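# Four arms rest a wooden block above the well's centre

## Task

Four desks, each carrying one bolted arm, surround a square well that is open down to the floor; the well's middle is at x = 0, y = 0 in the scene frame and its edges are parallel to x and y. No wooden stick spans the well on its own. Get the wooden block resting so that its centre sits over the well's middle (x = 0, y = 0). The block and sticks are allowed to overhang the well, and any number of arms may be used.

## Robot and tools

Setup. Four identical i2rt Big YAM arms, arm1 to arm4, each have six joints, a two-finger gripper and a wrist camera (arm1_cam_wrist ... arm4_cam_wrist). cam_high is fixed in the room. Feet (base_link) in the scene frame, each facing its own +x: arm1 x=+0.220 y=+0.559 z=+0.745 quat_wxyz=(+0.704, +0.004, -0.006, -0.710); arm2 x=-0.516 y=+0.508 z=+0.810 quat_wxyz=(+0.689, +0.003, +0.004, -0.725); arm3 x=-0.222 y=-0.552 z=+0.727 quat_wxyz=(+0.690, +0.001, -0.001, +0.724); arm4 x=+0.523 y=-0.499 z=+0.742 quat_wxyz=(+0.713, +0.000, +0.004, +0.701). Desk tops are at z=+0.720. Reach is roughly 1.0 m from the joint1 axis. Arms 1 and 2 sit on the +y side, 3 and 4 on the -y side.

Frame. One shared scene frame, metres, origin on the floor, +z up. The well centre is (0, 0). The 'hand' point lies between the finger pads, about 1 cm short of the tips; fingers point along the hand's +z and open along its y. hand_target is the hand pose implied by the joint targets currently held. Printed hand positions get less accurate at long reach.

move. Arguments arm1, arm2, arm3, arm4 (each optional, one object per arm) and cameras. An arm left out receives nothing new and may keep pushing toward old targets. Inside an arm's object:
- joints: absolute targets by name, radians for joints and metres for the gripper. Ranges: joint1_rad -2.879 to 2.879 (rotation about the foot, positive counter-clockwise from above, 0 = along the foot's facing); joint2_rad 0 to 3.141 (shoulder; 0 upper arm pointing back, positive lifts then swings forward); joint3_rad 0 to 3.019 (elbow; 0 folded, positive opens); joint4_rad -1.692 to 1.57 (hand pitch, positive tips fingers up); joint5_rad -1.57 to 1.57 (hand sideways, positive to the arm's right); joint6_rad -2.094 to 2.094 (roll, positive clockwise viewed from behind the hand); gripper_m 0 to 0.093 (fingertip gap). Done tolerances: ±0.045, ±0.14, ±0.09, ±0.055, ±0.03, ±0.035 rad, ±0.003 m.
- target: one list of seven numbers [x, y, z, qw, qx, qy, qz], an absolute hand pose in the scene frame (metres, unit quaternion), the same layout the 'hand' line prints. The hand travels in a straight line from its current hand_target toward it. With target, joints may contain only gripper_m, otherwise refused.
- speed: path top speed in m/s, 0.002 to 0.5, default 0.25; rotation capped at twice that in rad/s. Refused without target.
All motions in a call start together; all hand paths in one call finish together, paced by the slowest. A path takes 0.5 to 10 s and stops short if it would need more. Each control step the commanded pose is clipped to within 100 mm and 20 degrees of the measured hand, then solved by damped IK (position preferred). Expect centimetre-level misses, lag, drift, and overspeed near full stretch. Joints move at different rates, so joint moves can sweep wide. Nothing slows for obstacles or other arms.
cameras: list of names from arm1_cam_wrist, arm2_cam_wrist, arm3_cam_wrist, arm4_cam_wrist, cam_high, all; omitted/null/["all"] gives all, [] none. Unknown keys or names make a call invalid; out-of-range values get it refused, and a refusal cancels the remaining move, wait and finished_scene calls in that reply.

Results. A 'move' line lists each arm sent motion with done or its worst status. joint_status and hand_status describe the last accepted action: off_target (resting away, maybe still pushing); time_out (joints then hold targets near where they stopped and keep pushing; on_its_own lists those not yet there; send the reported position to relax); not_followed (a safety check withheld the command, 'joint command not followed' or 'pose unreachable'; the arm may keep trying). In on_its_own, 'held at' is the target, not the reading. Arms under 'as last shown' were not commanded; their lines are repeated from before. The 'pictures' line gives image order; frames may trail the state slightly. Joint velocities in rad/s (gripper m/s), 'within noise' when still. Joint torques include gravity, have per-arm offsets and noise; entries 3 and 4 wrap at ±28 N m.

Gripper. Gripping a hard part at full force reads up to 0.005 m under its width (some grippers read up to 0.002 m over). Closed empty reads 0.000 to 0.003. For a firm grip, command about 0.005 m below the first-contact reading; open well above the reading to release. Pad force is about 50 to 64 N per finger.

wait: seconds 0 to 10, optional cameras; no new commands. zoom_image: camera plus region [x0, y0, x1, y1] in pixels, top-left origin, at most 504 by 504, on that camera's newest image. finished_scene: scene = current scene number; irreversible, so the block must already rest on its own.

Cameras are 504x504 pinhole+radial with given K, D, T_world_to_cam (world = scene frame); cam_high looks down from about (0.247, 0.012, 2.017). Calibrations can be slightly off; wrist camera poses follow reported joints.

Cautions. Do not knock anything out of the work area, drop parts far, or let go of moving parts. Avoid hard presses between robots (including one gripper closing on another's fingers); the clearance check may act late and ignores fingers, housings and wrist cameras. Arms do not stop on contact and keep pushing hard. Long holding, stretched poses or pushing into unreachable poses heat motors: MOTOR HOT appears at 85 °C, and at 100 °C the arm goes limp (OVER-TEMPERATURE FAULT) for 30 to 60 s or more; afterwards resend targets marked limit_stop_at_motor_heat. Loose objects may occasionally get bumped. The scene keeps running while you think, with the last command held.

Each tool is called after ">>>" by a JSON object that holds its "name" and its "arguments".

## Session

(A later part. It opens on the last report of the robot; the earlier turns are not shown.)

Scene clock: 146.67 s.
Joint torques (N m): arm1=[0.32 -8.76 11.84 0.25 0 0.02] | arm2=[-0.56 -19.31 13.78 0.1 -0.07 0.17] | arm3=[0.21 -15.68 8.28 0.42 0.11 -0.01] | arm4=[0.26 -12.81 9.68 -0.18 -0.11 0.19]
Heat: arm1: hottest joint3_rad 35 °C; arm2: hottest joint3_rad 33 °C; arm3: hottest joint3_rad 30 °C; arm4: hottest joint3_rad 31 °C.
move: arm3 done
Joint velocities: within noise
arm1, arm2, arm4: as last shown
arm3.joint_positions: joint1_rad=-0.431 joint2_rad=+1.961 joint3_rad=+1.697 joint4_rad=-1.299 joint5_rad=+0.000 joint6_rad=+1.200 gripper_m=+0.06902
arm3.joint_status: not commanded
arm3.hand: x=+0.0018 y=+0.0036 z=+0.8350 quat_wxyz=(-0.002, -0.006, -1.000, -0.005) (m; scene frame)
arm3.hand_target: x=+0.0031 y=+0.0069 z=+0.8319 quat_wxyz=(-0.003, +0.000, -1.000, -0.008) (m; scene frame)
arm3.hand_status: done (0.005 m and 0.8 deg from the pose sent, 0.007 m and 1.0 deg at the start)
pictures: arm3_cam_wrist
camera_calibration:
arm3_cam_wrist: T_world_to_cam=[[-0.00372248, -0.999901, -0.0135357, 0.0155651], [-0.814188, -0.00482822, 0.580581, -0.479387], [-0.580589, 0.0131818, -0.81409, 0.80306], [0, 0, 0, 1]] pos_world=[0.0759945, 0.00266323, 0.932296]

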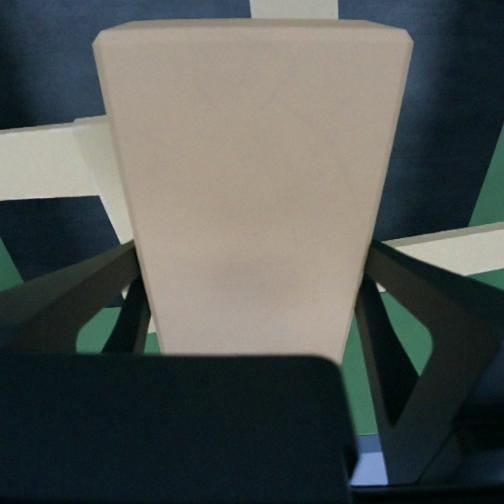

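>>> {"name": "move", "arguments": {"arm3": {"target":[0.002,0.004,0.827,0.003,0,1.0,0.004],"speed":0.03}, "cameras": ["arm3_cam_wrist","cam_high"]}}

Scene clock: 147.83 s.
Joint torques (N m): arm1=[0.26 -8.76 11.85 0.25 0 0.02] | arm2=[-0.56 -19.6 13.96 0.2 -0.05 0.18] | arm3=[0.26 -15.62 7.65 0.39 0.17 -0.01] | arm4=[0.26 -12.81 9.66 -0.14 -0.12 0.19]
Heat: arm1: hottest joint3_rad 35 °C; arm2: hottest joint3_rad 33 °C; arm3: hottest joint3_rad 30 °C; arm4: hottest joint3_rad 31 °C.
move: arm3 done
Joint velocities: within noise
arm1, arm2, arm4: as last shown
arm3.joint_positions: joint1_rad=-0.431 joint2_rad=+1.961 joint3_rad=+1.692 joint4_rad=-1.292 joint5_rad=+0.001 joint6_rad=+1.200 gripper_m=+0.06902
arm3.joint_status: not commanded
arm3.hand: x=+0.0019 y=+0.0034 z=+0.8331 quat_wxyz=(-0.002, -0.006, -1.000, -0.005) (m; scene frame)
arm3.hand_target: x=+0.0021 y=+0.0039 z=+0.8269 quat_wxyz=(-0.003, +0.000, -1.000, -0.004) (m; scene frame)
arm3.hand_status: done (0.006 m and 0.7 deg from the pose sent, 0.008 m and 0.7 deg at the start)
pictures: arm3_cam_wrist, cam_high
camera_calibration:
arm3_cam_wrist: T_world_to_cam=[[-0.00373899, -0.999886, -0.0146221, 0.0162549], [-0.815192, -0.00542124, 0.579165, -0.477025], [-0.579179, 0.0140853, -0.815079, 0.802351], [0, 0, 0, 1]] pos_world=[0.0758982, 0.00236558, 0.930494]

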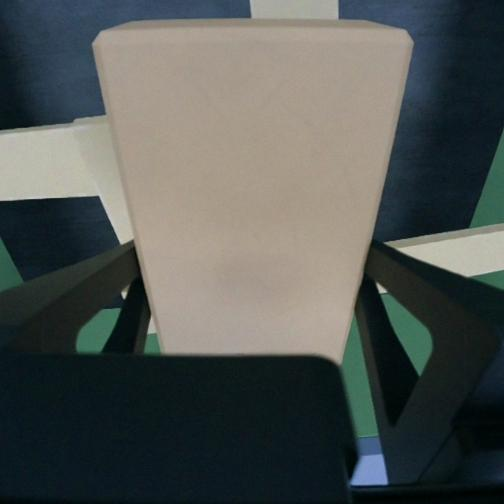

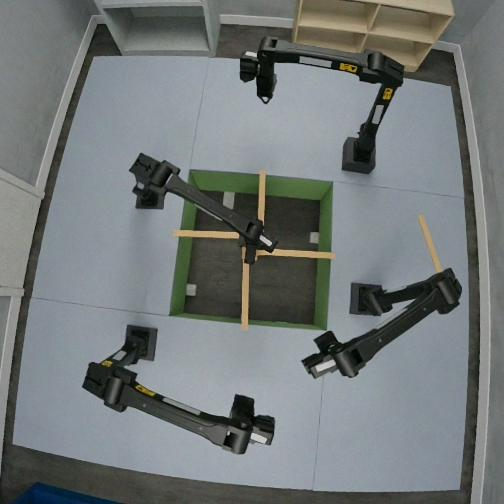

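>>> {"name": "move", "arguments": {"arm3": {"target":[0.002,0.004,0.820,0.003,0,1.0,0.004],"speed":0.03}, "cameras": ["arm3_cam_wrist","cam_high"]}}

>>> {"name": "zoom_image", "arguments": {"camera": "cam_high", "region": [160, 170, 350, 340]}}

Scene clock: 149.00 s.
Joint torques (N m): arm1=[0.32 -8.76 11.84 0.25 0 0.02] | arm2=[-0.21 -19.37 13.75 -0.05 -0.07 0.19] | arm3=[0.26 -15.27 7.17 0.7 0.15 -0.01] | arm4=[0.21 -12.63 9.63 -0.16 -0.11 0.2]
Heat: arm1: hottest joint3_rad 35 °C; arm2: hottest joint3_rad 33 °C; arm3: hottest joint3_rad 30 °C; arm4: hottest joint3_rad 31 °C.
move: arm3 off_target
Joint velocities: within noise
arm1, arm2, arm4: as last shown
arm3.joint_positions: joint1_rad=-0.431 joint2_rad=+1.961 joint3_rad=+1.687 joint4_rad=-1.284 joint5_rad=+0.002 joint6_rad=+1.200 gripper_m=+0.06902
arm3.joint_status: not commanded
arm3.hand: x=+0.0021 y=+0.0035 z=+0.8312 quat_wxyz=(-0.003, -0.006, -1.000, -0.006) (m; scene frame)
arm3.hand_target: x=+0.0021 y=+0.0038 z=+0.8201 quat_wxyz=(-0.003, +0.000, -1.000, -0.004) (m; scene frame)
arm3.hand_status: off_target (0.011 m and 0.7 deg from the pose sent, 0.013 m and 0.7 deg at the start)
pictures: arm3_cam_wrist, cam_high
camera_calibration:
arm3_cam_wrist: T_world_to_cam=[[-0.00364858, -0.999853, -0.0167683, 0.0181208], [-0.81612, -0.00671274, 0.577843, -0.474736], [-0.577871, 0.0157932, -0.815976, 0.801697], [0, 0, 0, 1]] pos_world=[0.0759015, 0.00226997, 0.928792]

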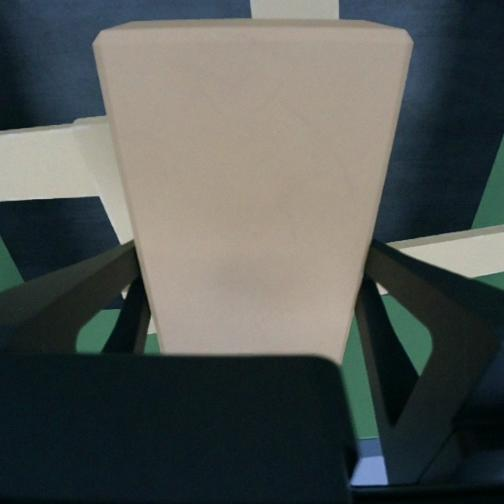

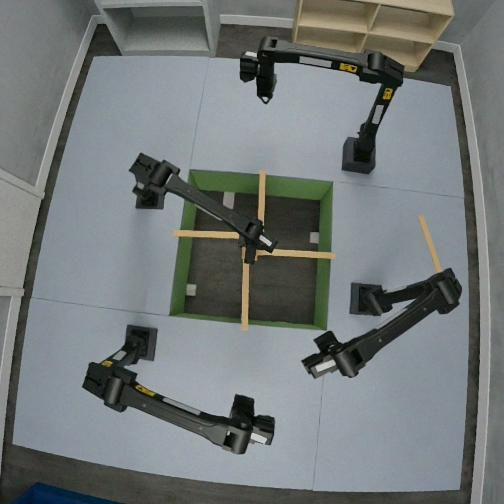

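Scaled by 2.653 from the camera's 504x504 image, which has a finer 720x720 frame.

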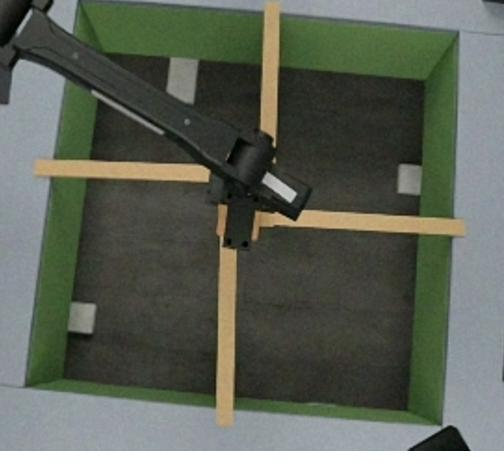

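>>> {"name": "move", "arguments": {"arm3": {"target":[0.002,0.004,0.829,0.003,0,1.0,0.004],"speed":0.03}, "cameras": ["arm3_cam_wrist"]}}

>>> {"name": "move", "arguments": {"arm3": {"joints":{"gripper_m":0.078}}, "cameras": ["arm3_cam_wrist","cam_high"]}}

Scene clock: 150.20 s.
Joint torques (N m): arm1=[0.32 -8.76 11.84 0.24 0 0.02] | arm2=[-0.03 -19.14 13.87 -0.09 -0.09 0.18] | arm3=[0.26 -15.74 8.29 -0.02 0.15 -0.01] | arm4=[0.15 -12.75 9.68 -0.18 -0.11 0.19]
Heat: arm1: hottest joint3_rad 35 °C; arm2: hottest joint3_rad 34 °C; arm3: hottest joint3_rad 30 °C; arm4: hottest joint3_rad 31 °C.
move: arm3 done
Joint velocities: within noise
arm1.joint_positions: joint1_rad=+0.594 joint2_rad=+1.238 joint3_rad=+1.326 joint4_rad=-1.700 joint5_rad=+0.013 joint6_rad=-0.011 gripper_m=+0.04992
arm1.joint_status: not commanded
arm1.hand: x=+0.3969 y=+0.2814 z=+1.0442 quat_wxyz=(+0.014, -0.468, -0.884, -0.007) (m; scene frame)
arm1.hand_target: x=+0.4033 y=+0.2750 z=+1.0647 quat_wxyz=(-0.006, -0.470, -0.882, +0.005) (m; scene frame)
arm1.hand_status: not commanded
arm2.joint_positions: joint1_rad=-0.103 joint2_rad=+1.680 joint3_rad=+1.640 joint4_rad=-1.556 joint5_rad=+0.004 joint6_rad=-0.010 gripper_m=+0.04993
arm2.joint_status: not commanded
arm2.hand: x=-0.5940 y=+0.0064 z=+1.0418 quat_wxyz=(+0.014, -0.756, -0.655, -0.011) (m; scene frame)
arm2.hand_target: x=-0.5935 y=-0.0015 z=+1.0598 quat_wxyz=(+0.002, -0.758, -0.652, +0.002) (m; scene frame)
arm2.hand_status: not commanded
arm3.joint_positions: joint1_rad=-0.431 joint2_rad=+1.961 joint3_rad=+1.687 joint4_rad=-1.284 joint5_rad=+0.002 joint6_rad=+1.200 gripper_m=+0.06902
arm3.joint_status: not commanded
arm3.hand: x=+0.0021 y=+0.0035 z=+0.8312 quat_wxyz=(-0.003, -0.006, -1.000, -0.006) (m; scene frame)
arm3.hand_target: x=+0.0021 y=+0.0040 z=+0.8289 quat_wxyz=(-0.003, +0.000, -1.000, -0.004) (m; scene frame)
arm3.hand_status: done (0.002 m and 0.7 deg from the pose sent, 0.002 m and 0.7 deg at the start)
arm4.joint_positions: joint1_rad=-0.205 joint2_rad=+1.675 joint3_rad=+1.812 joint4_rad=-1.677 joint5_rad=+0.009 joint6_rad=-0.012 gripper_m=+0.04995
arm4.joint_status: not commanded
arm4.hand: x=+0.6401 y=+0.0046 z=+1.0427 quat_wxyz=(-0.011, +0.629, -0.777, -0.006) (m; scene frame)
arm4.hand_target: x=+0.6385 y=+0.0096 z=+1.0570 quat_wxyz=(-0.020, +0.626, -0.779, -0.014) (m; scene frame)
arm4.hand_status: not commanded
pictures: arm3_cam_wrist
camera_calibration:
arm3_cam_wrist: T_world_to_cam=[[-0.00364858, -0.999853, -0.0167683, 0.0181208], [-0.81612, -0.00671274, 0.577843, -0.474736], [-0.577871, 0.0157932, -0.815976, 0.801697], [0, 0, 0, 1]] pos_world=[0.0759015, 0.00226997, 0.928792]

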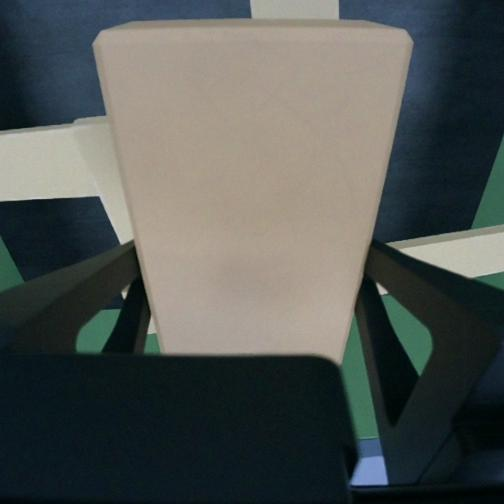

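Scene clock: 150.77 s.
Joint torques (N m): arm1=[0.32 -8.76 11.85 0.24 0 0.02] | arm2=[-0.67 -19.9 13.75 0.14 0 0.19] | arm3=[0.26 -15.62 8.47 -0.03 0.15 -0.01] | arm4=[0.15 -12.86 9.66 -0.18 -0.12 0.2]
Heat: arm1: hottest joint3_rad 35 °C; arm2: hottest joint3_rad 34 °C; arm3: hottest joint3_rad 30 °C; arm4: hottest joint3_rad 31 °C.
move: arm3 done
Joint velocities: within noise
arm1, arm2, arm4: as last shown
arm3.joint_positions: joint1_rad=-0.431 joint2_rad=+1.961 joint3_rad=+1.685 joint4_rad=-1.284 joint5_rad=+0.002 joint6_rad=+1.200 gripper_m=+0.07788
arm3.joint_status: all done
arm3.hand: x=+0.0019 y=+0.0029 z=+0.8303 quat_wxyz=(-0.003, -0.006, -1.000, -0.005) (m; scene frame)
arm3.hand_target: x=+0.0021 y=+0.0040 z=+0.8291 quat_wxyz=(-0.003, +0.000, -1.000, -0.004) (m; scene frame)
arm3.hand_status: not commanded
pictures: arm3_cam_wrist, cam_high
camera_calibration:
arm3_cam_wrist: T_world_to_cam=[[-0.00372644, -0.999886, -0.0146253, 0.0157171], [-0.81569, -0.00542123, 0.578464, -0.474855], [-0.578477, 0.0140854, -0.815577, 0.800508], [0, 0, 0, 1]] pos_world=[0.0758, 0.00186558, 0.927792]

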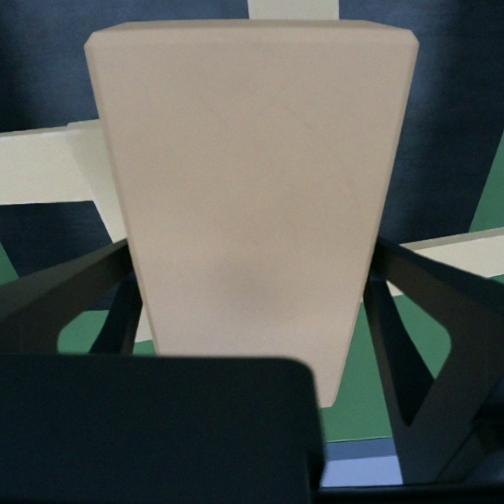

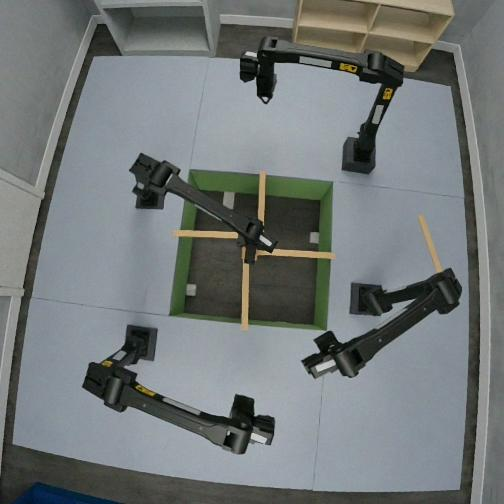

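>>> {"name": "move", "arguments": {"arm3": {"joints":{"gripper_m":0.093}}, "cameras": ["arm3_cam_wrist"]}}

>>> {"name": "move", "arguments": {"arm3": {"target":[0.002,0.006,0.94,0.003,0,1.0,0.004],"speed":0.05}, "cameras": ["arm3_cam_wrist","cam_high"]}}

>>> {"name": "zoom_image", "arguments": {"camera": "cam_high", "region": [160, 170, 350, 340]}}

Scene clock: 151.50 s.
Joint torques (N m): arm1=[0.32 -8.76 11.84 0.24 0 0.02] | arm2=[0.32 -19.31 13.79 0.18 -0.03 0.17] | arm3=[0.32 -15.79 8.43 -0.03 0.15 0] | arm4=[0.26 -12.57 9.66 -0.16 -0.11 0.18]
Heat: arm1: hottest joint3_rad 35 °C; arm2: hottest joint3_rad 34 °C; arm3: hottest joint3_rad 30 °C; arm4: hottest joint3_rad 31 °C.
move: arm3 done
Joint velocities: within noise
arm1, arm2, arm4: as last shown
arm3.joint_positions: joint1_rad=-0.431 joint2_rad=+1.961 joint3_rad=+1.685 joint4_rad=-1.284 joint5_rad=+0.002 joint6_rad=+1.200 gripper_m=+0.09281
arm3.joint_status: all done
arm3.hand: x=+0.0019 y=+0.0029 z=+0.8303 quat_wxyz=(-0.003, -0.006, -1.000, -0.005) (m; scene frame)
arm3.hand_target: x=+0.0021 y=+0.0040 z=+0.8291 quat_wxyz=(-0.003, +0.000, -1.000, -0.004) (m; scene frame)
arm3.hand_status: not commanded
pictures: arm3_cam_wrist
camera_calibration:
arm3_cam_wrist: T_world_to_cam=[[-0.00372644, -0.999886, -0.0146253, 0.0157171], [-0.81569, -0.00542123, 0.578464, -0.474855], [-0.578477, 0.0140854, -0.815577, 0.800508], [0, 0, 0, 1]] pos_world=[0.0758, 0.00186558, 0.927792]

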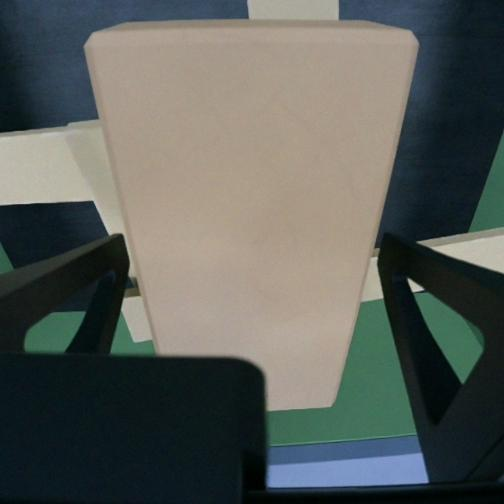

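Scene clock: 154.37 s.
Joint torques (N m): arm1=[0.32 -8.76 11.85 0.25 0 0.02] | arm2=[-0.09 -18.67 13.71 0.13 -0.04 0.2] | arm3=[0.38 -17.79 12.44 -0.42 0.16 0.01] | arm4=[0.15 -12.86 9.66 -0.17 -0.11 0.19]
Heat: arm1: hottest joint3_rad 35 °C; arm2: hottest joint3_rad 34 °C; arm3: hottest joint3_rad 31 °C; arm4: hottest joint3_rad 31 °C.
move: arm3 off_target
Joint velocities: within noise
arm1, arm2, arm4: as last shown
arm3.joint_positions: joint1_rad=-0.431 joint2_rad=+1.947 joint3_rad=+1.866 joint4_rad=-1.546 joint5_rad=+0.002 joint6_rad=+1.200 gripper_m=+0.09290
arm3.joint_status: not commanded
arm3.hand: x=-0.0011 y=-0.0046 z=+0.9070 quat_wxyz=(+0.009, -0.006, -1.000, +0.026) (m; scene frame)
arm3.hand_target: x=+0.0015 y=+0.0045 z=+0.9398 quat_wxyz=(-0.003, +0.000, -1.000, -0.004) (m; scene frame)
arm3.hand_status: off_target (0.035 m and 3.8 deg from the pose sent, 0.110 m and 0.7 deg at the start)
pictures: arm3_cam_wrist, cam_high
camera_calibration:
arm3_cam_wrist: T_world_to_cam=[[-0.0032772, -0.998887, 0.0470507, -0.0465866], [-0.801069, 0.0307854, 0.59778, -0.539088], [-0.598563, -0.0357318, -0.800279, 0.847274], [0, 0, 0, 1]] pos_world=[0.0751477, 0.000335927, 1.0025]

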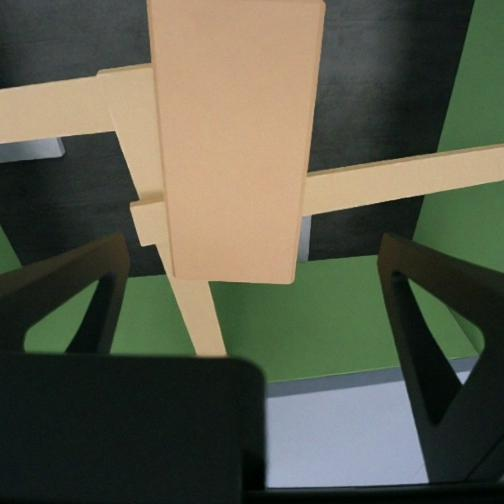

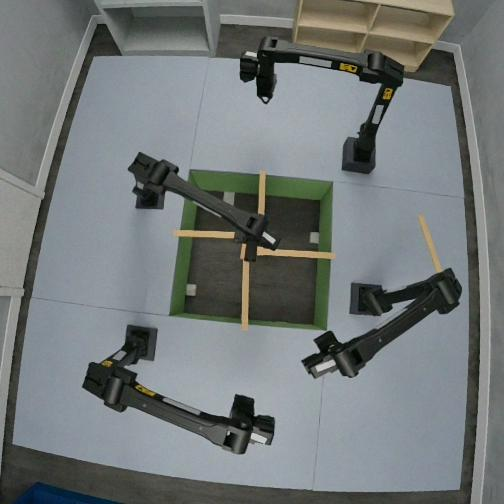

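Scaled by 2.653 from the camera's 504x504 image, which has a finer 720x720 frame.

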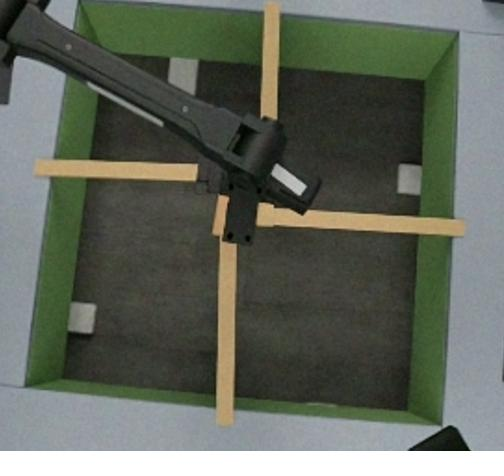

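>>> {"name": "move", "arguments": {"arm3": {"target":[-0.06,-0.18,1.05,0,0,1,0],"speed":0.12}, "cameras": ["cam_high"]}}

>>> {"name": "zoom_image", "arguments": {"camera": "cam_high", "region": [220, 210, 280, 270]}}

Scene clock: 157.23 s.
Joint torques (N m): arm1=[0.26 -8.76 11.84 0.25 0 0.02] | arm2=[-0.26 -19.25 13.76 0.03 -0.09 0.17] | arm3=[-0.38 -10.29 8.54 -0.27 0.03 -0.02] | arm4=[0.09 -12.81 9.63 -0.23 -0.11 0.21]
Heat: arm1: hottest joint3_rad 35 °C; arm2: hottest joint3_rad 34 °C; arm3: hottest joint3_rad 31 °C; arm4: hottest joint3_rad 31 °C.
move: arm3 done
Joint velocities: within noise
arm1, arm2, arm4: as last shown
arm3.joint_positions: joint1_rad=-0.449 joint2_rad=+1.398 joint3_rad=+1.530 joint4_rad=-1.670 joint5_rad=+0.002 joint6_rad=+1.174 gripper_m=+0.09290
arm3.joint_status: not commanded
arm3.hand: x=-0.0614 y=-0.1751 z=+1.0451 quat_wxyz=(-0.008, -0.002, -1.000, -0.016) (m; scene frame)
arm3.hand_target: x=-0.0600 y=-0.1800 z=+1.0493 quat_wxyz=(-0.007, +0.000, -1.000, -0.017) (m; scene frame)
arm3.hand_status: done (0.007 m and 2.0 deg from the pose sent, 0.234 m and 3.2 deg at the start; a joint's target at an end of its range on 32 of 81 steps)
pictures: cam_high

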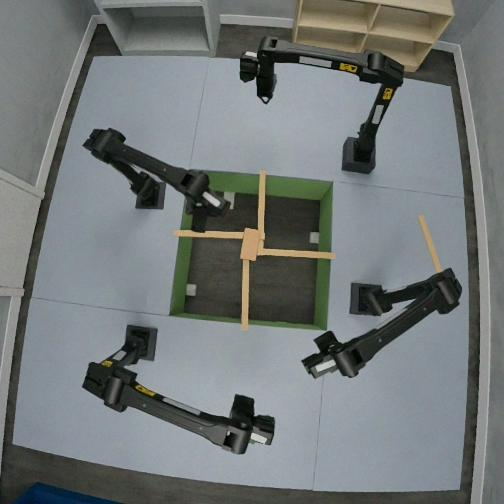

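Scaled by 8.400 from the camera's 504x504 image, which has a finer 720x720 frame.

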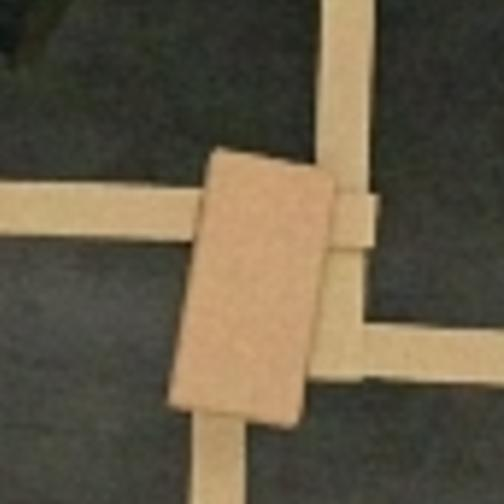

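>>> {"name": "move", "arguments": {"arm3": {"target":[0.003,0.006,0.935,0,0,1,0],"speed":0.1}, "cameras": ["arm3_cam_wrist"]}}

>>> {"name": "move", "arguments": {"arm3": {"target":[0.006,0.013,0.885,0.01,0,0.9996,0.025],"speed":0.06}, "cameras": ["arm3_cam_wrist"]}}

>>> {"name": "move", "arguments": {"arm3": {"target":[0.003,0.007,0.857,0.003,0,1.0,0.008],"speed":0.04}, "cameras": ["arm3_cam_wrist"]}}

Scene clock: 162.90 s.
Joint torques (N m): arm1=[0.26 -8.76 11.84 0.24 0.01 0.02] | arm2=[0.09 -19.66 13.91 0.08 -0.06 0.2] | arm3=[0.91 -14.97 12.48 -0.02 0.03 0.2] | arm4=[0.21 -12.69 9.68 -0.17 -0.11 0.19]
Heat: arm1: hottest joint3_rad 36 °C; arm2: hottest joint3_rad 35 °C; arm3: hottest joint3_rad 31 °C; arm4: hottest joint3_rad 31 °C.
move: arm3 off_target
Joint velocities: within noise
arm1, arm2, arm4: as last shown
arm3.joint_positions: joint1_rad=-0.439 joint2_rad=+1.920 joint3_rad=+1.869 joint4_rad=-1.560 joint5_rad=+0.002 joint6_rad=+1.176 gripper_m=+0.09290
arm3.joint_status: not commanded
arm3.hand: x=+0.0019 y=-0.0102 z=+0.9237 quat_wxyz=(+0.007, +0.002, -1.000, +0.018) (m; scene frame)
arm3.hand_target: x=+0.0026 y=+0.0052 z=+0.9351 quat_wxyz=(+0.000, +0.000, -1.000, +0.000) (m; scene frame)
arm3.hand_status: off_target (0.020 m and 2.2 deg from the pose sent, 0.221 m and 2.0 deg at the start)
pictures: arm3_cam_wrist
camera_calibration:
arm3_cam_wrist: T_world_to_cam=[[0.0121274, -0.999444, 0.0310702, -0.0382818], [-0.804542, 0.00869838, 0.593833, -0.54301], [-0.593773, -0.0321989, -0.803988, 0.865752], [0, 0, 0, 1]] pos_world=[0.0776504, -0.00566095, 1.0197]

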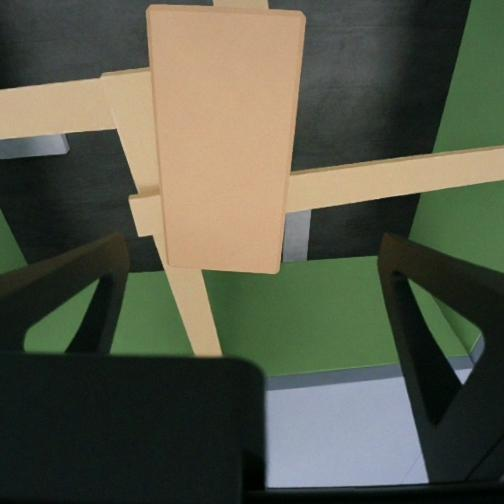

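Scene clock: 164.43 s.
Joint torques (N m): arm1=[0.32 -8.76 11.84 0.24 0 0.02] | arm2=[-0.44 -19.37 13.96 0.13 -0.06 0.15] | arm3=[0.91 -15.27 8.49 0.53 0.05 0.18] | arm4=[0.21 -12.63 9.68 -0.18 -0.11 0.2]
Heat: arm1: hottest joint3_rad 36 °C; arm2: hottest joint3_rad 35 °C; arm3: hottest joint3_rad 31 °C; arm4: hottest joint3_rad 31 °C.
move: arm3 done
Joint velocities: within noise
arm1, arm2, arm4: as last shown
arm3.joint_positions: joint1_rad=-0.439 joint2_rad=+1.920 joint3_rad=+1.783 joint4_rad=-1.383 joint5_rad=+0.002 joint6_rad=+1.176 gripper_m=+0.09290
arm3.joint_status: not commanded
arm3.hand: x=+0.0093 y=+0.0078 z=+0.8913 quat_wxyz=(-0.011, +0.002, -1.000, -0.024) (m; scene frame)
arm3.hand_target: x=+0.0059 y=+0.0129 z=+0.8851 quat_wxyz=(-0.010, +0.000, -1.000, -0.025) (m; scene frame)
arm3.hand_status: done (0.009 m and 0.2 deg from the pose sent, 0.045 m and 5.3 deg at the start)
pictures: arm3_cam_wrist
camera_calibration:
arm3_cam_wrist: T_world_to_cam=[[0.0124291, -0.998541, -0.0525489, 0.0552067], [-0.824379, -0.0399751, 0.564626, -0.491321], [-0.565902, 0.0363024, -0.823673, 0.861356], [0, 0, 0, 1]] pos_world=[0.0817226, 0.00421626, 0.989789]

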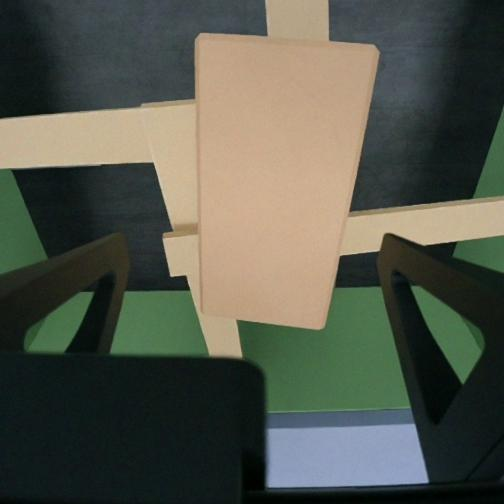

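Scene clock: 165.73 s.
Joint torques (N m): arm1=[0.26 -8.82 11.84 0.27 0 0.02] | arm2=[-0.38 -19.72 13.79 0.05 -0.09 0.21] | arm3=[0.97 -14.8 8.38 0.44 0.03 0.2] | arm4=[0.32 -12.69 9.72 -0.14 -0.11 0.19]
Heat: arm1: hottest joint3_rad 36 °C; arm2: hottest joint3_rad 35 °C; arm3: hottest joint3_rad 31 °C; arm4: hottest joint3_rad 31 °C.
move: arm3 off_target
Joint velocities: within noise
arm1, arm2, arm4: as last shown
arm3.joint_positions: joint1_rad=-0.439 joint2_rad=+1.936 joint3_rad=+1.739 joint4_rad=-1.357 joint5_rad=+0.002 joint6_rad=+1.176 gripper_m=+0.09290
arm3.joint_status: not commanded
arm3.hand: x=+0.0068 y=+0.0017 z=+0.8653 quat_wxyz=(-0.004, +0.002, -1.000, -0.009) (m; scene frame)
arm3.hand_target: x=+0.0029 y=+0.0068 z=+0.8569 quat_wxyz=(-0.003, +0.000, -1.000, -0.008) (m; scene frame)
arm3.hand_status: off_target (0.011 m and 0.3 deg from the pose sent, 0.035 m and 2.1 deg at the start)
pictures: arm3_cam_wrist
camera_calibration:
arm3_cam_wrist: T_world_to_cam=[[0.0119501, -0.999687, -0.0219933, 0.0212697], [-0.817152, -0.0224399, 0.575985, -0.488949], [-0.576298, 0.0110888, -0.817164, 0.833243], [0, 0, 0, 1]] pos_world=[0.0803958, 0.00105142, 0.962991]

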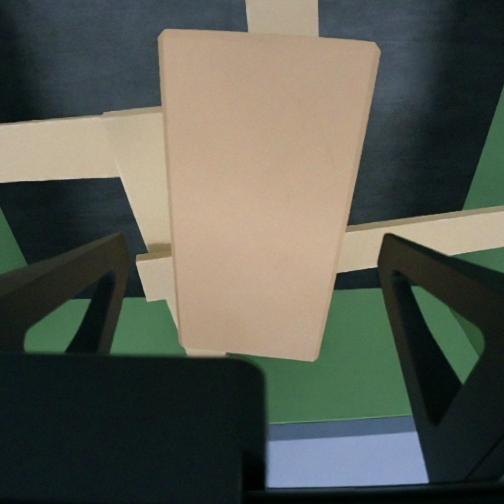

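>>> {"name": "move", "arguments": {"arm3": {"target":[0.0,0.008,0.829,0.003,-0.012,0.9999,0.008],"speed":0.04}, "cameras": ["arm3_cam_wrist"]}}

Scene clock: 167.17 s.
Joint torques (N m): arm1=[0.32 -8.76 11.84 0.25 0 0.02] | arm2=[-0.26 -19.31 13.93 0.06 -0.06 0.2] | arm3=[0.85 -15.03 8.2 0.44 0.03 0.03] | arm4=[0.32 -12.69 9.68 -0.17 -0.12 0.19]
Heat: arm1: hottest joint3_rad 36 °C; arm2: hottest joint3_rad 35 °C; arm3: hottest joint3_rad 31 °C; arm4: hottest joint3_rad 31 °C.
move: arm3 off_target
Joint velocities: within noise
arm1.joint_positions: joint1_rad=+0.594 joint2_rad=+1.238 joint3_rad=+1.326 joint4_rad=-1.700 joint5_rad=+0.013 joint6_rad=-0.011 gripper_m=+0.04992
arm1.joint_status: not commanded
arm1.hand: x=+0.3969 y=+0.2814 z=+1.0442 quat_wxyz=(+0.014, -0.468, -0.884, -0.007) (m; scene frame)
arm1.hand_target: x=+0.4033 y=+0.2750 z=+1.0647 quat_wxyz=(-0.006, -0.470, -0.882, +0.005) (m; scene frame)
arm1.hand_status: not commanded
arm2.joint_positions: joint1_rad=-0.103 joint2_rad=+1.680 joint3_rad=+1.640 joint4_rad=-1.556 joint5_rad=+0.004 joint6_rad=-0.010 gripper_m=+0.04993
arm2.joint_status: not commanded
arm2.hand: x=-0.5940 y=+0.0064 z=+1.0418 quat_wxyz=(+0.014, -0.756, -0.655, -0.011) (m; scene frame)
arm2.hand_target: x=-0.5935 y=-0.0015 z=+1.0598 quat_wxyz=(+0.002, -0.758, -0.652, +0.002) (m; scene frame)
arm2.hand_status: not commanded
arm3.joint_positions: joint1_rad=-0.434 joint2_rad=+1.953 joint3_rad=+1.692 joint4_rad=-1.291 joint5_rad=+0.002 joint6_rad=+1.176 gripper_m=+0.09290
arm3.joint_status: not commanded
arm3.hand: x=+0.0039 y=+0.0033 z=+0.8378 quat_wxyz=(-0.005, +0.004, -1.000, -0.009) (m; scene frame)
arm3.hand_target: x=+0.0000 y=+0.0079 z=+0.8291 quat_wxyz=(-0.003, +0.012, -1.000, -0.008) (m; scene frame)
arm3.hand_status: off_target (0.011 m and 0.9 deg from the pose sent, 0.038 m and 1.2 deg at the start)
arm4.joint_positions: joint1_rad=-0.205 joint2_rad=+1.675 joint3_rad=+1.812 joint4_rad=-1.677 joint5_rad=+0.009 joint6_rad=-0.012 gripper_m=+0.04995
arm4.joint_status: not commanded
arm4.hand: x=+0.6401 y=+0.0046 z=+1.0427 quat_wxyz=(-0.011, +0.629, -0.777, -0.006) (m; scene frame)
arm4.hand_target: x=+0.6385 y=+0.0096 z=+1.0570 quat_wxyz=(-0.020, +0.626, -0.779, -0.014) (m; scene frame)
arm4.hand_status: not commanded
pictures: arm3_cam_wrist
camera_calibration:
arm3_cam_wrist: T_world_to_cam=[[0.0173055, -0.999583, -0.023103, 0.0232163], [-0.817265, -0.0274529, 0.575608, -0.475121], [-0.576002, 0.0089201, -0.817399, 0.809362], [0, 0, 0, 1]] pos_world=[0.0774933, 0.00294358, 0.935591]

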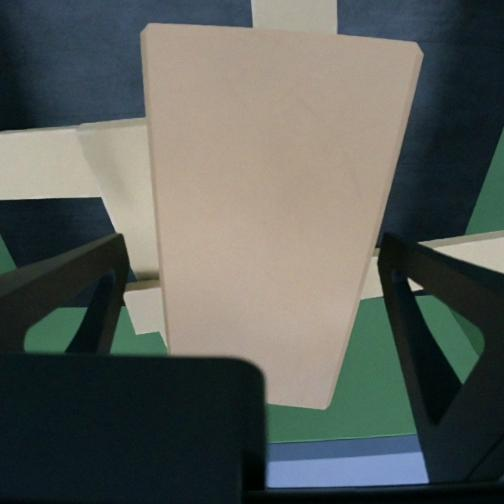

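>>> {"name": "move", "arguments": {"arm3": {"joints":{"joint6_rad":1.225}}, "cameras": ["arm3_cam_wrist"]}}

Scene clock: 168.27 s.
Joint torques (N m): arm1=[0.32 -8.76 11.85 0.24 0 0.02] | arm2=[-0.21 -19.66 13.97 0.05 -0.06 0.18] | arm3=[0.91 -14.97 8.24 0.43 0.03 0.25] | arm4=[0.26 -12.86 9.66 -0.14 -0.12 0.19]
Heat: arm1: hottest joint3_rad 36 °C; arm2: hottest joint3_rad 35 °C; arm3: hottest joint3_rad 31 °C; arm4: hottest joint3_rad 31 °C.
move: arm3 done
Joint velocities: within noise
arm1, arm2, arm4: as last shown
arm3.joint_positions: joint1_rad=-0.434 joint2_rad=+1.953 joint3_rad=+1.692 joint4_rad=-1.291 joint5_rad=+0.002 joint6_rad=+1.212 gripper_m=+0.09290
arm3.joint_status: all done
arm3.hand: x=+0.0039 y=+0.0033 z=+0.8378 quat_wxyz=(-0.004, -0.013, -1.000, -0.009) (m; scene frame)
arm3.hand_target: x=+0.0000 y=+0.0078 z=+0.8291 quat_wxyz=(-0.003, -0.016, -1.000, -0.008) (m; scene frame)
arm3.hand_status: not commanded
pictures: arm3_cam_wrist
camera_calibration:
arm3_cam_wrist: T_world_to_cam=[[-0.0177858, -0.999569, -0.0233705, 0.0235522], [-0.817366, 0.0010738, 0.576117, -0.475595], [-0.575844, 0.029349, -0.817033, 0.808956], [0, 0, 0, 1]] pos_world=[0.0775157, 0.000310665, 0.935493]

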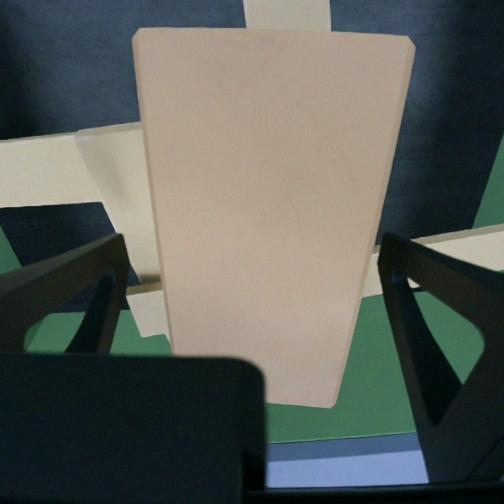

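>>> {"name": "move", "arguments": {"arm3": {"target":[0.0,0.001,0.824,0.003,0.016,0.9999,0.008],"speed":0.03}, "cameras": ["arm3_cam_wrist"]}}

Scene clock: 169.47 s.
Joint torques (N m): arm1=[0.32 -8.82 11.84 0.25 0 0.02] | arm2=[-0.21 -19.49 14.01 -0.02 -0.04 0.2] | arm3=[0.5 -15.74 8.02 0.38 0.04 0.17] | arm4=[0.26 -12.69 9.65 -0.17 -0.12 0.2]
Heat: arm1: hottest joint3_rad 36 °C; arm2: hottest joint3_rad 35 °C; arm3: hottest joint3_rad 31 °C; arm4: hottest joint3_rad 31 °C.
move: arm3 done
Joint velocities: within noise
arm1, arm2, arm4: as last shown
arm3.joint_positions: joint1_rad=-0.434 joint2_rad=+1.953 joint3_rad=+1.660 joint4_rad=-1.270 joint5_rad=+0.002 joint6_rad=+1.212 gripper_m=+0.09290
arm3.joint_status: not commanded
arm3.hand: x=+0.0016 y=-0.0025 z=+0.8259 quat_wxyz=(-0.002, -0.013, -1.000, -0.004) (m; scene frame)
arm3.hand_target: x=+0.0001 y=+0.0010 z=+0.8241 quat_wxyz=(-0.003, -0.016, -1.000, -0.008) (m; scene frame)
arm3.hand_status: done (0.004 m and 0.5 deg from the pose sent, 0.014 m and 0.4 deg at the start)
pictures: arm3_cam_wrist
camera_calibration:
arm3_cam_wrist: T_world_to_cam=[[-0.0182475, -0.999753, -0.0126796, 0.00867676], [-0.814872, 0.00752218, 0.579593, -0.473491], [-0.579354, 0.0209084, -0.814808, 0.796202], [0, 0, 0, 1]] pos_world=[0.0756069, -0.00441098, 0.923293]

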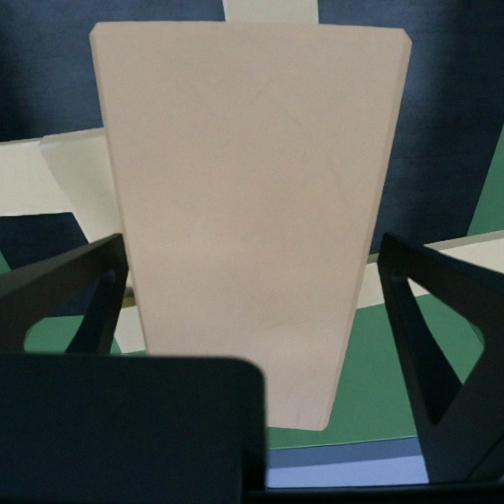

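>>> {"name": "move", "arguments": {"arm3": {"joints":{"gripper_m":0.055}}, "cameras": ["arm3_cam_wrist","cam_high"]}}

>>> {"name": "zoom_image", "arguments": {"camera": "cam_high", "region": [160, 170, 350, 340]}}

Scene clock: 170.23 s.
Joint torques (N m): arm1=[0.32 -8.76 11.84 0.25 0 0.02] | arm2=[-0.56 -19.31 13.89 -0.03 -0.08 0.18] | arm3=[0.56 -15.74 8.05 0.34 0.08 0.18] | arm4=[0.21 -12.57 9.63 -0.2 -0.11 0.19]
Heat: arm1: hottest joint3_rad 36 °C; arm2: hottest joint3_rad 35 °C; arm3: hottest joint3_rad 31 °C; arm4: hottest joint3_rad 31 °C.
move: arm3 off_target
Joint velocities: within noise
arm1, arm2, arm4: as last shown
arm3.joint_positions: joint1_rad=-0.434 joint2_rad=+1.953 joint3_rad=+1.660 joint4_rad=-1.268 joint5_rad=+0.001 joint6_rad=+1.212 gripper_m=+0.06967
arm3.joint_status: gripper_m off_target (ended at +0.06970, target +0.05500)
arm3.hand: x=+0.0016 y=-0.0020 z=+0.8259 quat_wxyz=(-0.002, -0.013, -1.000, -0.005) (m; scene frame)
arm3.hand_target: x=+0.0001 y=+0.0010 z=+0.8241 quat_wxyz=(-0.003, -0.016, -1.000, -0.008) (m; scene frame)
arm3.hand_status: not commanded
pictures: arm3_cam_wrist, cam_high
camera_calibration:
arm3_cam_wrist: T_world_to_cam=[[-0.0182659, -0.999724, -0.0147604, 0.0109038], [-0.814889, 0.00633161, 0.579582, -0.473488], [-0.579329, 0.0226147, -0.81478, 0.796176], [0, 0, 0, 1]] pos_world=[0.075607, -0.00410656, 0.923295]

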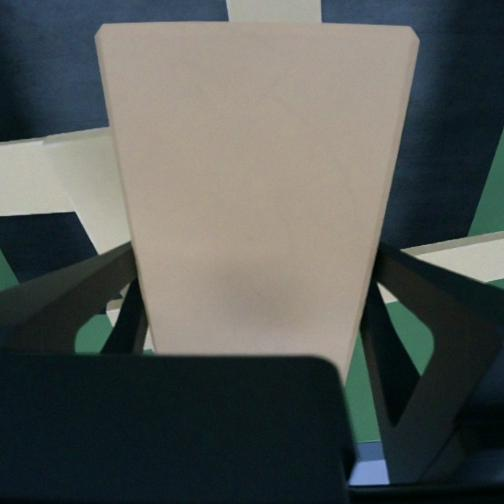

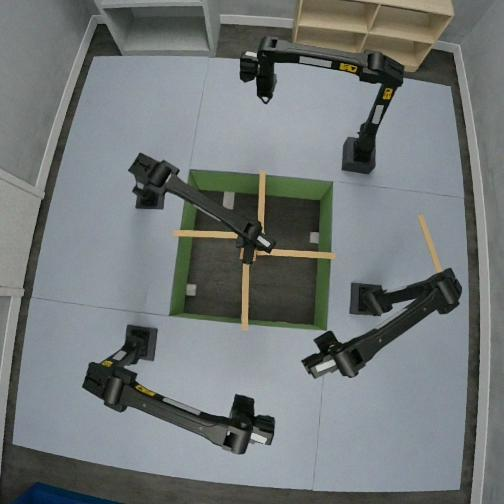

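Scaled by 2.653 from the camera's 504x504 image, which has a finer 720x720 frame.

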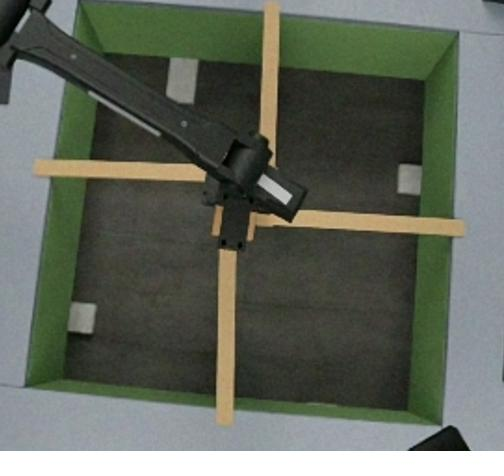

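>>> {"name": "move", "arguments": {"arm3": {"target":[0.001,0.004,0.885,0.007,0.014,0.9998,0.017],"speed":0.04}, "cameras": ["arm3_cam_wrist","cam_high"]}}

>>> {"name": "move", "arguments": {"arm3": {"target":[-0.017,0.033,0.878,0.007,0.014,0.9998,0.017],"speed":0.04}, "cameras": ["arm3_cam_wrist","cam_high"]}}

>>> {"name": "zoom_image", "arguments": {"camera": "cam_high", "region": [220, 210, 280, 270]}}

Scene clock: 172.60 s.
Joint torques (N m): arm1=[0.32 -8.76 11.84 0.27 0 0.02] | arm2=[-0.15 -19.78 13.91 0.17 -0.08 0.18] | arm3=[0.56 -19.14 13.03 -0.54 0.11 0.15] | arm4=[0.15 -12.69 9.62 -0.17 -0.11 0.19]
Heat: arm1: hottest joint3_rad 36 °C; arm2: hottest joint3_rad 35 °C; arm3: hottest joint3_rad 31 °C; arm4: hottest joint3_rad 31 °C.
move: arm3 off_target
Joint velocities: within noise
arm1, arm2, arm4: as last shown
arm3.joint_positions: joint1_rad=-0.434 joint2_rad=+1.953 joint3_rad=+1.684 joint4_rad=-1.364 joint5_rad=+0.001 joint6_rad=+1.212 gripper_m=+0.06967
arm3.joint_status: not commanded
arm3.hand: x=-0.0040 y=-0.0160 z=+0.8356 quat_wxyz=(+0.011, -0.013, -0.999, +0.028) (m; scene frame)
arm3.hand_target: x=+0.0000 y=+0.0013 z=+0.8849 quat_wxyz=(-0.007, -0.014, -1.000, -0.017) (m; scene frame)
arm3.hand_status: off_target (0.053 m and 5.5 deg from the pose sent, 0.059 m and 1.5 deg at the start)
pictures: arm3_cam_wrist, cam_high
camera_calibration:
arm3_cam_wrist: T_world_to_cam=[[-0.0176646, -0.99852, 0.0514374, -0.0583344], [-0.799129, 0.0450182, 0.599471, -0.499605], [-0.6009, -0.0305157, -0.798742, 0.78687], [0, 0, 0, 1]] pos_world=[0.0725507, -0.0117449, 0.931005]

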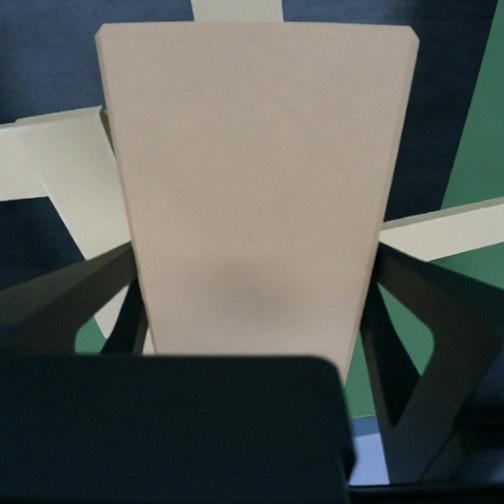

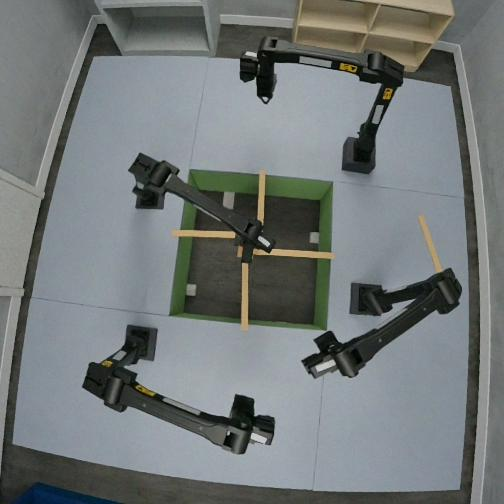

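Scene clock: 174.23 s.
Joint torques (N m): arm1=[0.32 -8.7 11.84 0.24 0 0.03] | arm2=[-0.15 -19.31 13.98 0.06 -0.05 0.18] | arm3=[0.67 -16.5 13.31 -0.4 0.17 0.21] | arm4=[0.21 -12.75 9.7 -0.14 -0.11 0.19]
Heat: arm1: hottest joint3_rad 37 °C; arm2: hottest joint3_rad 35 °C; arm3: hottest joint3_rad 31 °C; arm4: hottest joint3_rad 31 °C.
move: arm3 off_target
Joint velocities: within noise
arm1, arm2, arm4: as last shown
arm3.joint_positions: joint1_rad=-0.389 joint2_rad=+1.972 joint3_rad=+1.763 joint4_rad=-1.381 joint5_rad=+0.001 joint6_rad=+1.249 gripper_m=+0.06967
arm3.joint_status: not commanded
arm3.hand: x=-0.0205 y=+0.0142 z=+0.8531 quat_wxyz=(+0.002, -0.010, -1.000, +0.008) (m; scene frame)
arm3.hand_target: x=-0.0175 y=+0.0314 z=+0.8782 quat_wxyz=(-0.007, -0.014, -1.000, -0.018) (m; scene frame)
arm3.hand_status: off_target (0.031 m and 3.1 deg from the pose sent, 0.066 m and 5.5 deg at the start)
pictures: arm3_cam_wrist, cam_high
camera_calibration:
arm3_cam_wrist: T_world_to_cam=[[-0.0113383, -0.999867, 0.0117462, 0.00458392], [-0.809179, 0.0160759, 0.587342, -0.514014], [-0.587453, -0.00284533, -0.809253, 0.800674], [0, 0, 0, 1]] pos_world=[0.0544815, 0.0151247, 0.949796]

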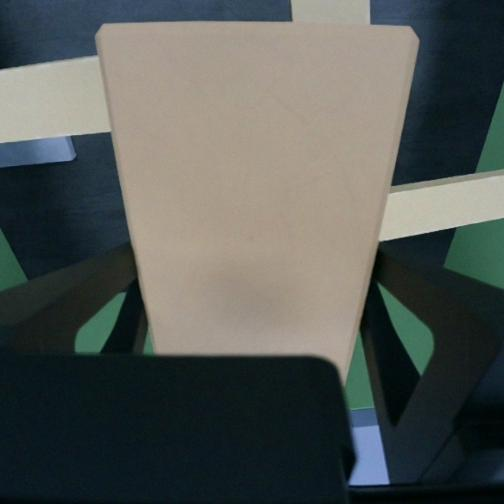

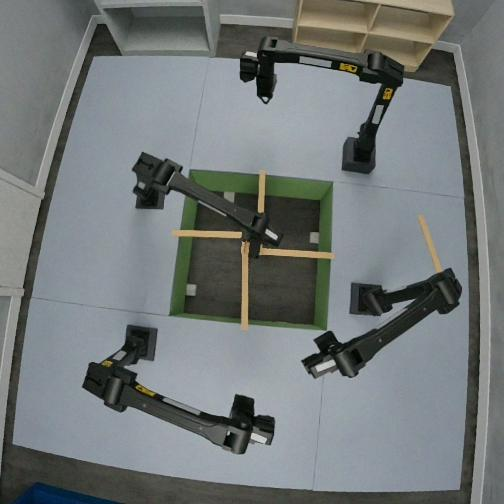

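Scaled by 8.400 from the camera's 504x504 image, which has a finer 720x720 frame.

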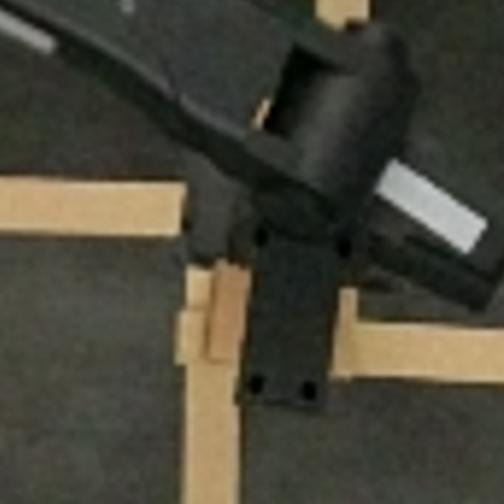

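>>> {"name": "move", "arguments": {"arm3": {"target":[-0.012,0.036,0.858,0.006,-0.005,1.0,0.014],"speed":0.04}, "cameras": ["cam_high"]}}

>>> {"name": "zoom_image", "arguments": {"camera": "cam_high", "region": [220, 210, 280, 270]}}

Scene clock: 175.63 s.
Joint torques (N m): arm1=[0.32 -8.76 11.84 0.25 0 0.02] | arm2=[-0.97 -19.25 13.89 0.08 -0.04 0.17] | arm3=[0.21 -16.5 12.42 0.18 0.11 -0.01] | arm4=[0.21 -12.81 9.7 -0.17 -0.12 0.19]
Heat: arm1: hottest joint3_rad 37 °C; arm2: hottest joint3_rad 35 °C; arm3: hottest joint3_rad 31 °C; arm4: hottest joint3_rad 31 °C.
move: arm3 off_target
Joint velocities: within noise
arm1, arm2, arm4: as last shown
arm3.joint_positions: joint1_rad=-0.389 joint2_rad=+1.996 joint3_rad=+1.763 joint4_rad=-1.370 joint5_rad=+0.002 joint6_rad=+1.234 gripper_m=+0.06967
arm3.joint_status: not commanded
arm3.hand: x=-0.0195 y=+0.0163 z=+0.8391 quat_wxyz=(+0.004, -0.002, -1.000, +0.015) (m; scene frame)
arm3.hand_target: x=-0.0124 y=+0.0347 z=+0.8584 quat_wxyz=(-0.006, +0.005, -1.000, -0.014) (m; scene frame)
arm3.hand_status: off_target (0.028 m and 3.6 deg from the pose sent, 0.024 m and 3.2 deg at the start)
pictures: cam_high

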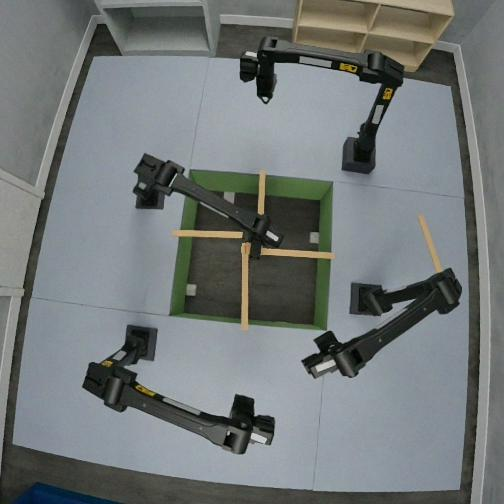

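Scaled by 8.400 from the camera's 504x504 image, which has a finer 720x720 frame.

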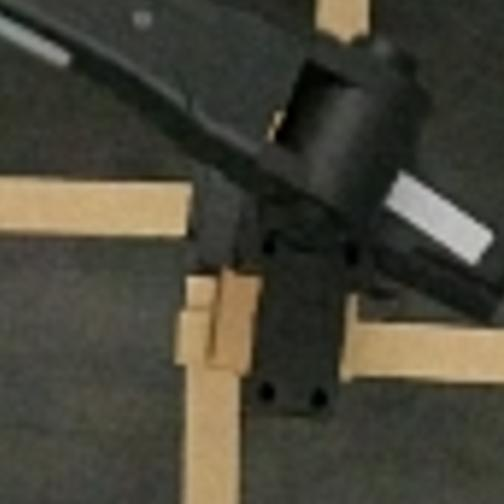

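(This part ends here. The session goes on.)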